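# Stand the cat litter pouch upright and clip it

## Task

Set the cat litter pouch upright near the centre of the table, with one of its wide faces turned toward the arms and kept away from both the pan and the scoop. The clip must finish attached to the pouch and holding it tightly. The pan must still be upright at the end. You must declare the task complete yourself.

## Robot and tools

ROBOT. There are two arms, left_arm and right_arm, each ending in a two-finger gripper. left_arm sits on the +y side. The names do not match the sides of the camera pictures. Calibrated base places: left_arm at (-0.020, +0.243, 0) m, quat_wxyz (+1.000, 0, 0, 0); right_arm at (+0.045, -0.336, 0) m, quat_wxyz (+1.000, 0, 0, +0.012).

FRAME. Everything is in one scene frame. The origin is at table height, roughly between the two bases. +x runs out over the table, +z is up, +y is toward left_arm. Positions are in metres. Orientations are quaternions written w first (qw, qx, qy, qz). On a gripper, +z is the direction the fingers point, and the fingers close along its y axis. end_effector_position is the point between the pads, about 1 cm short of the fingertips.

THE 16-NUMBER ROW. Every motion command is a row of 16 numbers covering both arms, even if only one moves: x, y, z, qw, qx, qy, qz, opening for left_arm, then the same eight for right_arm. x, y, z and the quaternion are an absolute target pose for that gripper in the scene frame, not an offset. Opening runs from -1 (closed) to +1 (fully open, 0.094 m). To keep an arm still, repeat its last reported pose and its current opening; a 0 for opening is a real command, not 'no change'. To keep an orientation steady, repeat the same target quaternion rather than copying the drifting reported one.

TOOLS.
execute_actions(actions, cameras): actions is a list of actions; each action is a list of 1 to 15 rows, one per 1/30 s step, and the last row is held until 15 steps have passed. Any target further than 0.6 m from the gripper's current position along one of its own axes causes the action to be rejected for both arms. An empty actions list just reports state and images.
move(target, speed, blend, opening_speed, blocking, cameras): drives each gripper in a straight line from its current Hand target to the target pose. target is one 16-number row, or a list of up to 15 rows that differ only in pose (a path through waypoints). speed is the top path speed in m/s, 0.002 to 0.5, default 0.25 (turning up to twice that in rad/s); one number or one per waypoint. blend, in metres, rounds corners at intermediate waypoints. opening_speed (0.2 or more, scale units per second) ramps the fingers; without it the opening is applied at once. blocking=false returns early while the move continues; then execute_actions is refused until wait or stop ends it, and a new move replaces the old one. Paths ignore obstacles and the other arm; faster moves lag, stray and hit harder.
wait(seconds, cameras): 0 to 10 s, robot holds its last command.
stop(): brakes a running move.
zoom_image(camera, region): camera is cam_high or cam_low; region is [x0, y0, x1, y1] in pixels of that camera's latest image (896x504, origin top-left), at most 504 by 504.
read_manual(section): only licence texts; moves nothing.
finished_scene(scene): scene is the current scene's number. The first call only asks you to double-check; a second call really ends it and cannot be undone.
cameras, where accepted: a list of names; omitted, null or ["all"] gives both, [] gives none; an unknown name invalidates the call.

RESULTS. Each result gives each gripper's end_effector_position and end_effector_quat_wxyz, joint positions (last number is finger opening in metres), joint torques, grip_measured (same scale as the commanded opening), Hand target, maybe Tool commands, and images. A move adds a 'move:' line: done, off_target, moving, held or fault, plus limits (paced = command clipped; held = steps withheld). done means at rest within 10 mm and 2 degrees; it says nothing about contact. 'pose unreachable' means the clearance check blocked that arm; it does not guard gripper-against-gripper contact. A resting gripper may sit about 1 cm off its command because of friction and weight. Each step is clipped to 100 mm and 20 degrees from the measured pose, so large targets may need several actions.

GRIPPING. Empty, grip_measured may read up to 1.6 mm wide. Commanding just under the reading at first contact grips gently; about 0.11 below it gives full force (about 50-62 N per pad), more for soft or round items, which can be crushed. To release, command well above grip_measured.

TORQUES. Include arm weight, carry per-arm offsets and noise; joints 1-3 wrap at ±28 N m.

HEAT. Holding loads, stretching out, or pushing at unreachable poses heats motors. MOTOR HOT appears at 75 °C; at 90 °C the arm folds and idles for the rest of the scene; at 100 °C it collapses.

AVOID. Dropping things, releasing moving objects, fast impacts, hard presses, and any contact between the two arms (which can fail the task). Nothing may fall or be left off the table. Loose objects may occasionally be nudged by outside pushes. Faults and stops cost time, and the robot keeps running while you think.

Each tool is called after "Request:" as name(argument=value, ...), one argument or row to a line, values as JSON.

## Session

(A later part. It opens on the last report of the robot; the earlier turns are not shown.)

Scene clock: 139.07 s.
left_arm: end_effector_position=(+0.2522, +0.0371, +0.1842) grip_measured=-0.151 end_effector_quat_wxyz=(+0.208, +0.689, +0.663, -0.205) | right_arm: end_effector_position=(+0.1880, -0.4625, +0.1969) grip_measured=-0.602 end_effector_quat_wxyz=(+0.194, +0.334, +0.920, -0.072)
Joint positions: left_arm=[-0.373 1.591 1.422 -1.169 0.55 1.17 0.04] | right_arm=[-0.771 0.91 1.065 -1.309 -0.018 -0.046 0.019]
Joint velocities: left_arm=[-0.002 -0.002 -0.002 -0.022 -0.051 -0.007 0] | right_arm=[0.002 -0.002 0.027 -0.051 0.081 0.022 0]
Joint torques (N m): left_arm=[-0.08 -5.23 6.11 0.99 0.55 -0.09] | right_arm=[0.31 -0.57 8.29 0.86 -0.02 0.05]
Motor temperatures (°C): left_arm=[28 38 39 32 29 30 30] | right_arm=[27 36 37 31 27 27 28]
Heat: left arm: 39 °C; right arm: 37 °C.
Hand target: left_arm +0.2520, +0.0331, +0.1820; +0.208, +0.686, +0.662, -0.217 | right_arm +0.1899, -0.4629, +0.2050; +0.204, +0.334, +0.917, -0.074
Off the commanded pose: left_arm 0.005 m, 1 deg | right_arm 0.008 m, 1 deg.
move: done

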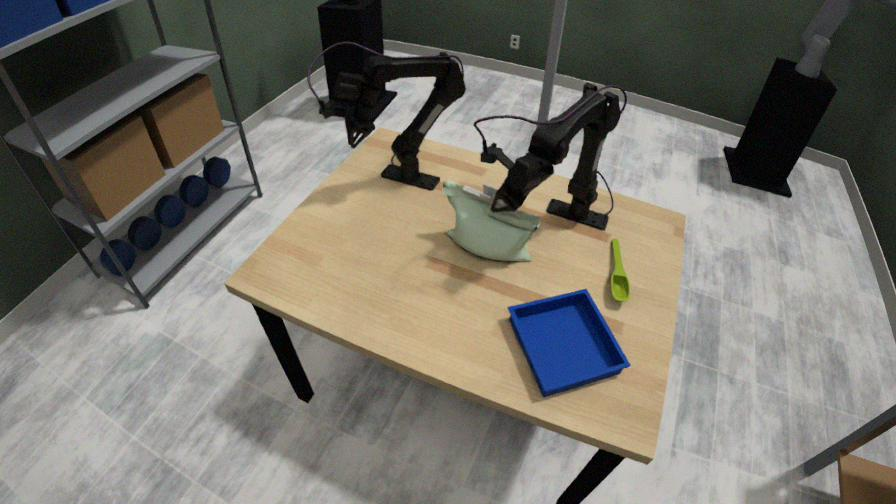

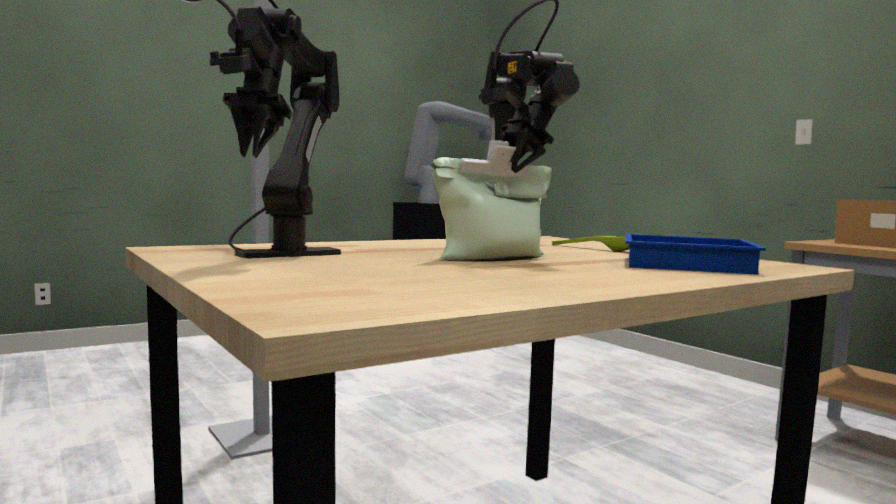

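Request:
execute_actions(
  actions=[],
)

Scene clock: 139.60 s.
left_arm: end_effector_position=(+0.2522, +0.0371, +0.1842) grip_measured=-0.151 end_effector_quat_wxyz=(+0.208, +0.689, +0.663, -0.205) | right_arm: end_effector_position=(+0.1880, -0.4625, +0.1969) grip_measured=-0.602 end_effector_quat_wxyz=(+0.194, +0.334, +0.920, -0.072)
Joint positions: left_arm=[-0.373 1.591 1.422 -1.169 0.55 1.17 0.04] | right_arm=[-0.771 0.91 1.065 -1.309 -0.018 -0.046 0.019]
Joint velocities: left_arm=[-0.012 0.007 -0.002 -0.037 -0.007 -0.081 0] | right_arm=[-0.002 -0.012 -0.012 -0.051 -0.066 0.022 0.001]
Joint torques (N m): left_arm=[-0.08 -5.2 6.17 0.93 0.52 -0.1] | right_arm=[0.34 -0.2 8.34 0.82 -0.07 0.03]
Motor temperatures (°C): left_arm=[28 38 39 32 29 30 29] | right_arm=[27 36 37 31 27 27 28]
Heat: left arm: 39 °C; right arm: 37 °C.
Hand target: left_arm +0.2519, +0.0331, +0.1819; +0.208, +0.686, +0.662, -0.217 | right_arm +0.1899, -0.4629, +0.2050; +0.204, +0.334, +0.917, -0.074
Tool commands: left_gripper/opening=-0.15 right_gripper/opening=-0.6
Off the commanded pose: left_arm 0.005 m, 1 deg | right_arm 0.008 m, 1 deg.

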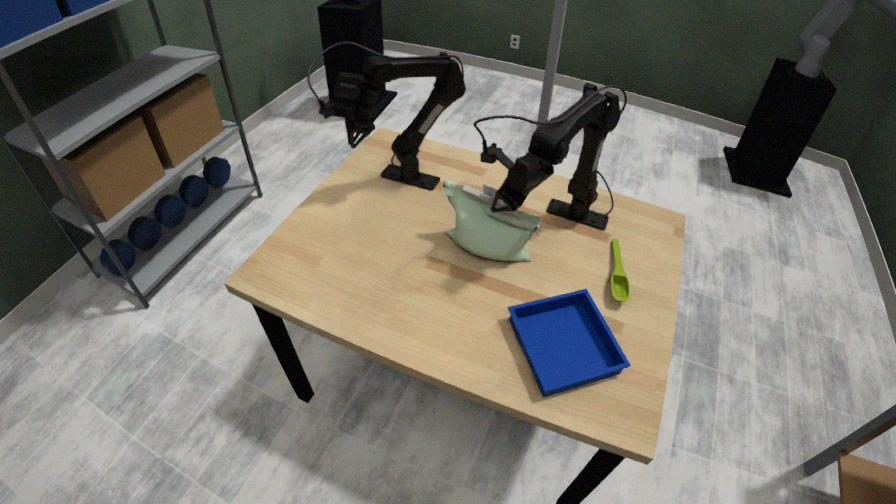

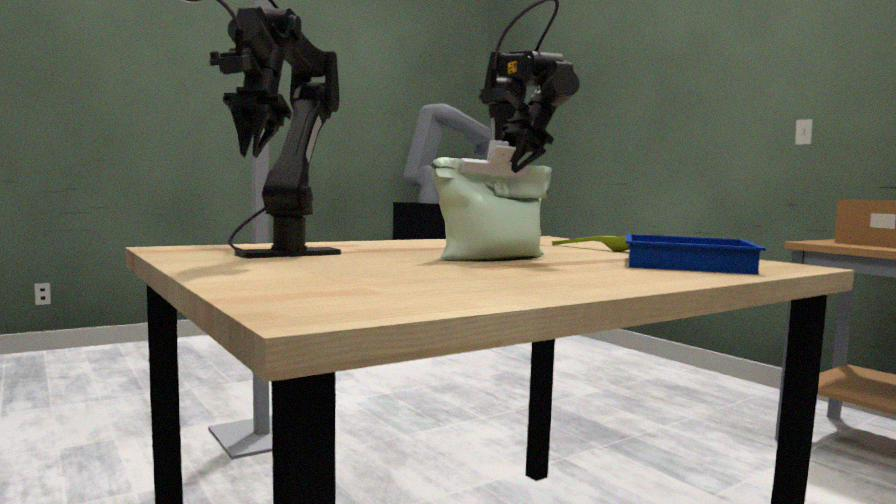

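Request:
zoom_image(
  camera="cam_high",
  region=[400, 140, 600, 290],
)

Request:
zoom_image(
  camera="cam_low",
  region=[400, 90, 600, 280],
)

Scaled by 2.520.

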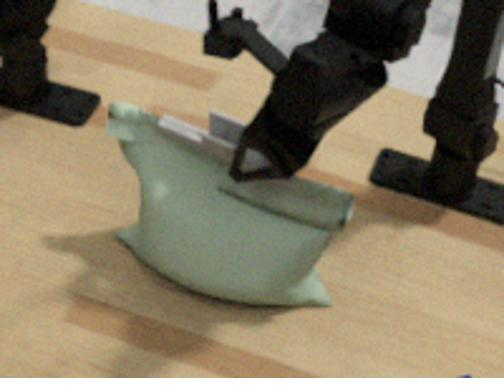

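Scaled by 2.520.

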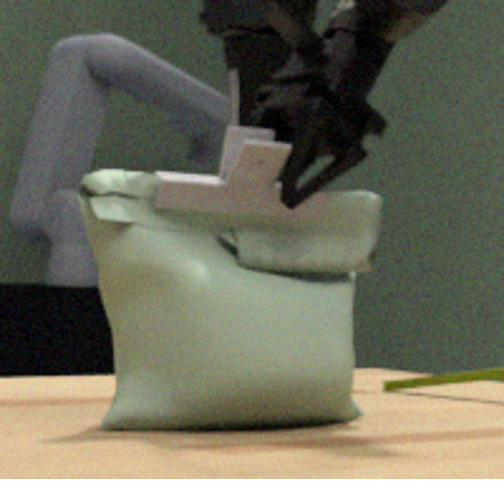

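Request:
move(
  target=[0.2535, 0.0520, 0.2090, 0.2089, 0.6860, 0.6625, -0.2163, -0.15, 0.19, -0.463, 0.205, 0.2034, 0.3339, 0.9174, -0.0740, -0.6],
  speed=0.04,
)

Scene clock: 141.53 s.
left_arm: end_effector_position=(+0.2531, +0.0537, +0.2051) grip_measured=-0.151 end_effector_quat_wxyz=(+0.208, +0.687, +0.664, -0.207) | right_arm: end_effector_position=(+0.1879, -0.4625, +0.1968) grip_measured=-0.602 end_effector_quat_wxyz=(+0.194, +0.334, +0.920, -0.071)
Joint positions: left_arm=[-0.317 1.591 1.506 -1.287 0.565 1.23 0.04] | right_arm=[-0.771 0.91 1.065 -1.31 -0.018 -0.046 0.019]
Joint velocities: left_arm=[0.002 -0.007 -0.022 -0.037 -0.022 -0.022 0] | right_arm=[-0.007 -0.017 0.002 0.007 0.081 -0.022 0]
Joint torques (N m): left_arm=[0.43 -4.86 8.43 0.56 0.51 0.01] | right_arm=[0.54 -0.21 8.1 0.84 -0.06 0.04]
Motor temperatures (°C): left_arm=[28 37 39 32 29 30 29] | right_arm=[27 36 37 31 27 27 28]
Heat: left arm: 39 °C; right arm: 37 °C.
Hand target: left_arm +0.2540, +0.0517, +0.2093; +0.210, +0.686, +0.663, -0.217 | right_arm +0.1898, -0.4629, +0.2049; +0.203, +0.334, +0.918, -0.074
Off the commanded pose: left_arm 0.004 m, 1 deg | right_arm 0.008 m, 1 deg.
move: done

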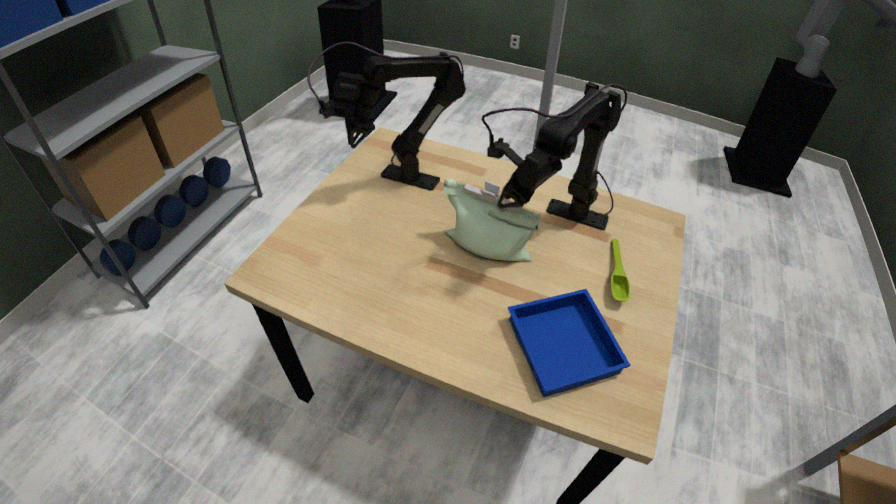

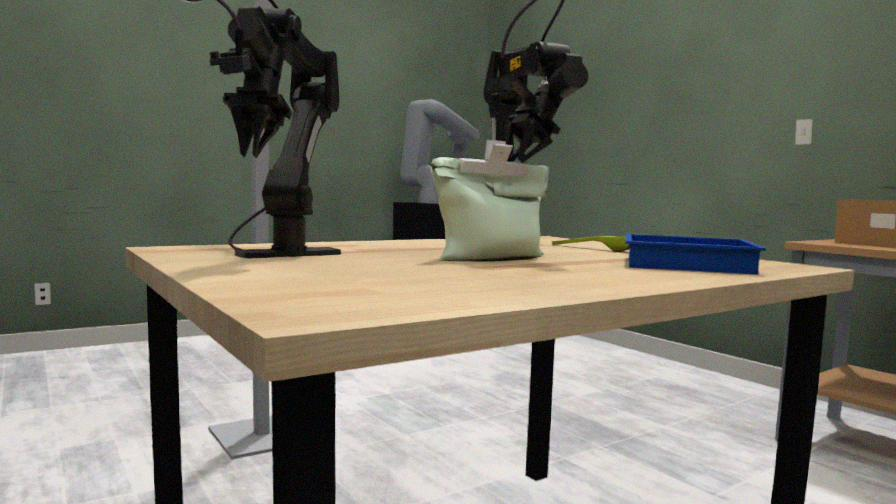

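Request:
zoom_image(
  camera="cam_low",
  region=[420, 100, 580, 190],
)

Request:
zoom_image(
  camera="cam_high",
  region=[420, 140, 580, 270],
)

Scaled by 3.150.

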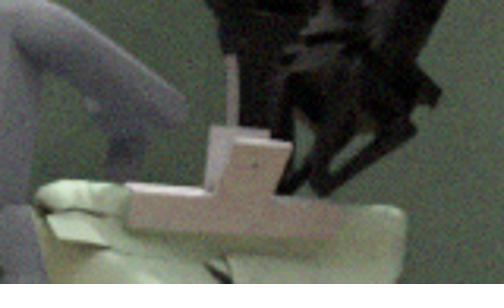

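Scaled by 3.150.

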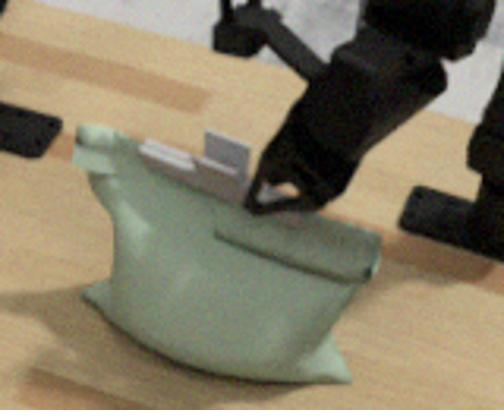

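Request:
move(
  target=[
    [0.255, 0.085, 0.260, 0.2089, 0.6860, 0.6625, -0.2163, -0.15, 0.19, -0.463, 0.205, 0.2034, 0.3339, 0.9174, -0.0740, -0.6],
    [0.24, 0.17, 0.30, 0.2089, 0.6860, 0.6625, -0.2163, -0.15, 0.19, -0.463, 0.205, 0.2034, 0.3339, 0.9174, -0.0740, -0.6],
  ],
  speed=[0.05, 0.12],
  blend=0.01,
)

Scene clock: 144.57 s.
left_arm: end_effector_position=(+0.2503, +0.1715, +0.2997) grip_measured=-0.151 end_effector_quat_wxyz=(+0.315, +0.649, +0.686, -0.102) | right_arm: end_effector_position=(+0.1879, -0.4625, +0.1968) grip_measured=-0.602 end_effector_quat_wxyz=(+0.194, +0.334, +0.920, -0.071)
Joint positions: left_arm=[0.118 1.42 1.706 -1.567 0.618 1.54 0.04] | right_arm=[-0.771 0.91 1.065 -1.31 -0.018 -0.046 0.019]
Joint velocities: left_arm=[-0.002 -0.007 0.002 0.022 -0.081 -0.051 0.001] | right_arm=[-0.007 0.002 0.017 0.022 0.007 -0.022 0]
Joint torques (N m): left_arm=[0.39 -4.42 4.88 0.74 0.55 0.03] | right_arm=[0.13 -0.47 8.05 0.82 -0.06 -0.01]
Motor temperatures (°C): left_arm=[28 37 39 32 29 30 29] | right_arm=[27 36 37 31 27 27 28]
Heat: left arm: 39 °C; right arm: 37 °C.
Hand target: left_arm +0.2433, +0.1686, +0.3002; +0.316, +0.646, +0.685, -0.115 | right_arm +0.1899, -0.4629, +0.2050; +0.203, +0.334, +0.917, -0.074
Off the commanded pose: left_arm 0.010 m, 19 deg | right_arm 0.008 m, 1 deg.
joint sent to its limit (left arm) — joint 4 (wrist pitch), lower limit. The joint targets are off in position and orientation.
move: off_target (left_arm)

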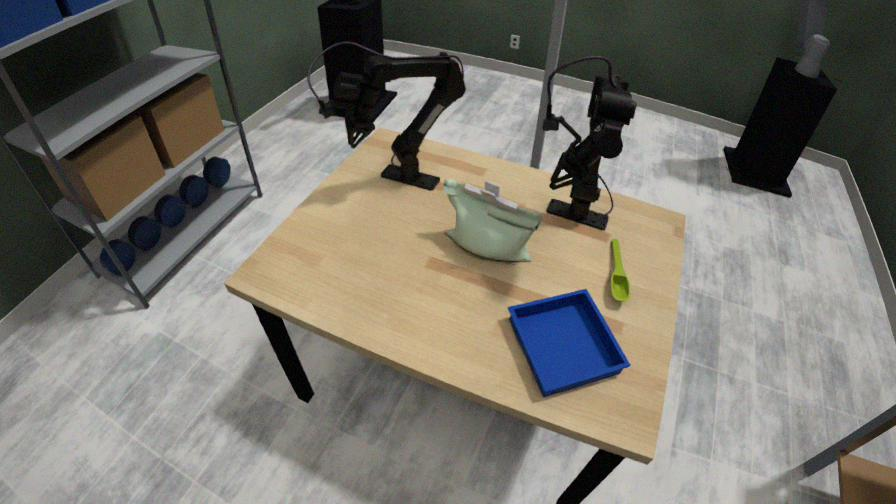

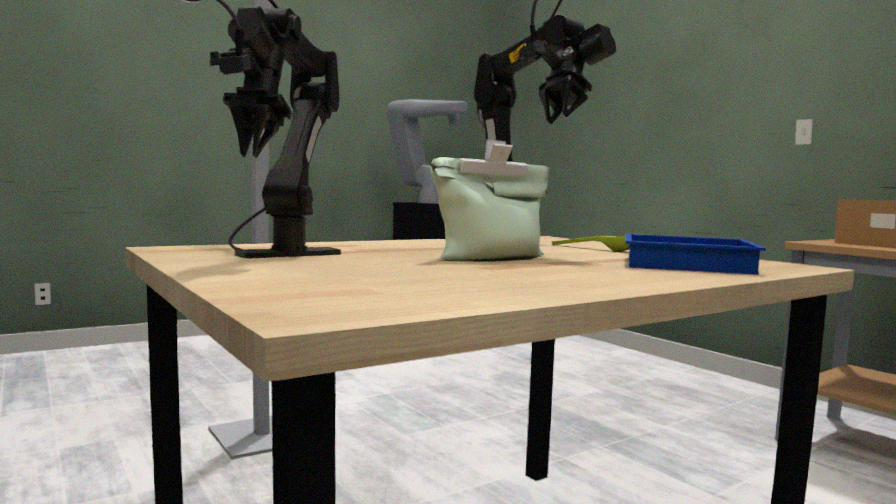

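Request:
zoom_image(
  camera="cam_low",
  region=[420, 120, 570, 270],
)

Request:
zoom_image(
  camera="cam_high",
  region=[420, 160, 570, 280],
)

Scaled by 3.360.

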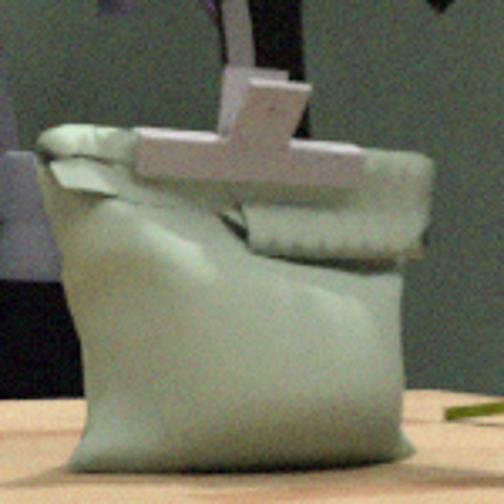

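Scaled by 3.360.

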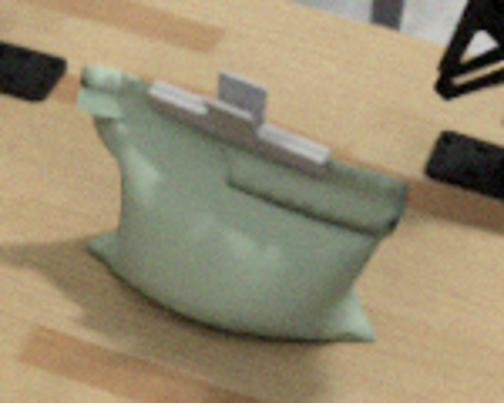

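Request:
zoom_image(
  camera="cam_low",
  region=[428, 130, 558, 205],
)

Request:
zoom_image(
  camera="cam_high",
  region=[440, 170, 550, 240],
)

Scaled by 3.877.

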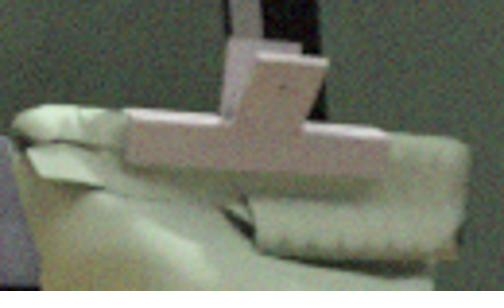

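Scaled by 4.582.

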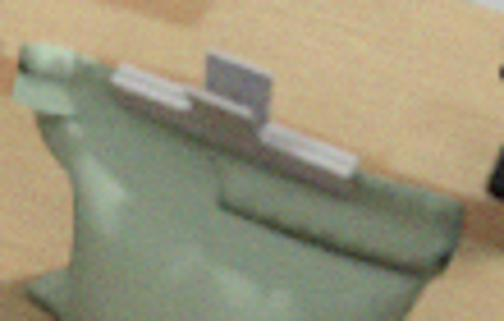

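Request:
wait(
  seconds=2,
)

Scene clock: 148.20 s.
left_arm: end_effector_position=(+0.2503, +0.1715, +0.2997) grip_measured=-0.151 end_effector_quat_wxyz=(+0.315, +0.649, +0.685, -0.102) | right_arm: end_effector_position=(+0.1879, -0.4625, +0.1968) grip_measured=-0.602 end_effector_quat_wxyz=(+0.194, +0.334, +0.920, -0.071)
Joint positions: left_arm=[0.118 1.42 1.706 -1.567 0.618 1.541 0.04] | right_arm=[-0.771 0.91 1.065 -1.31 -0.018 -0.046 0.019]
Joint velocities: left_arm=[-0.002 -0.012 -0.022 0.066 0.022 -0.037 0] | right_arm=[-0.007 0.002 0.002 -0.007 -0.051 -0.007 -0.001]
Joint torques (N m): left_arm=[0.28 -4.66 4.79 0.75 0.56 0.03] | right_arm=[0.27 -0.39 8.35 0.86 -0.05 0.04]
Motor temperatures (°C): left_arm=[28 36 38 31 29 30 29] | right_arm=[27 36 37 31 26 27 28]
Heat: left arm: 38 °C; right arm: 37 °C.
Hand target: left_arm +0.2433, +0.1686, +0.3002; +0.316, +0.646, +0.685, -0.115 | right_arm +0.1899, -0.4629, +0.2050; +0.203, +0.334, +0.917, -0.074
Tool commands: left_gripper/opening=-0.15 right_gripper/opening=-0.6
Off the commanded pose: left_arm 0.010 m, 19 deg | right_arm 0.008 m, 1 deg.
wait: 2.00 s; at rest from the start

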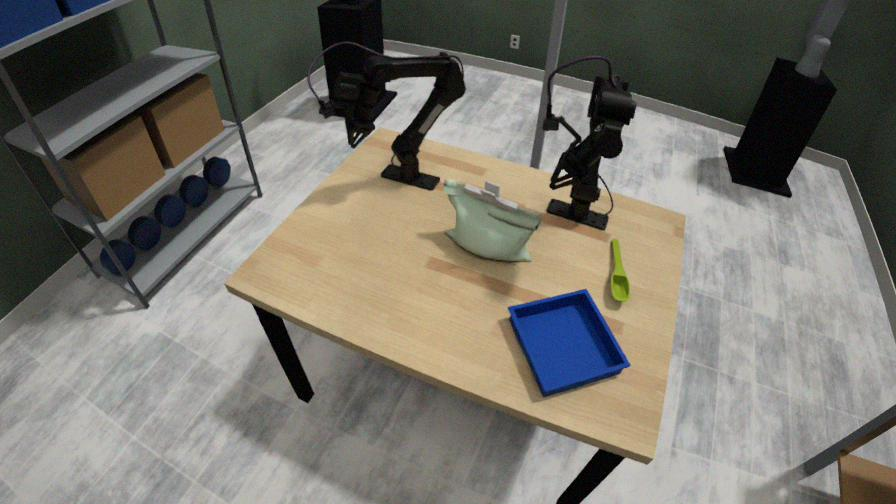

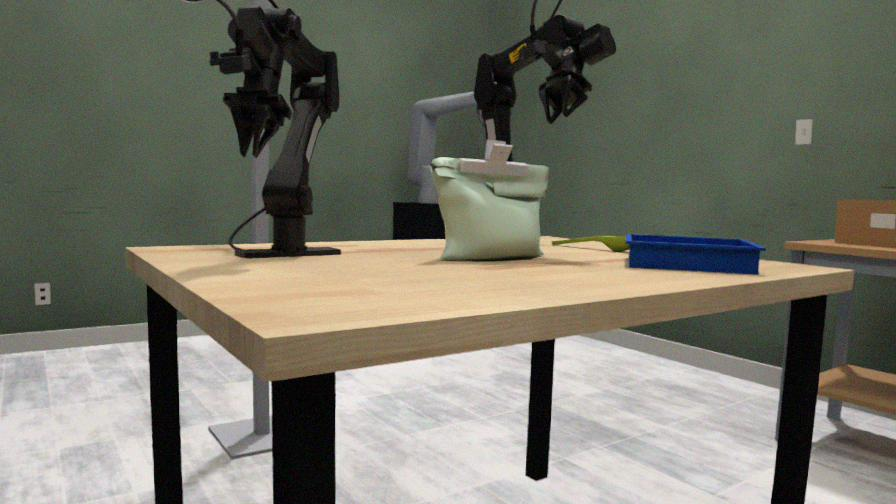

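Request:
finished_scene(
  scene=2,
)

This call ended nothing. Check each condition of the task against the scene as it is now, look again where you are not sure, and mend what is not met. Then call finished_scene again.

Request:
finished_scene(
  scene=2,
)

The scene is finished: the task was done.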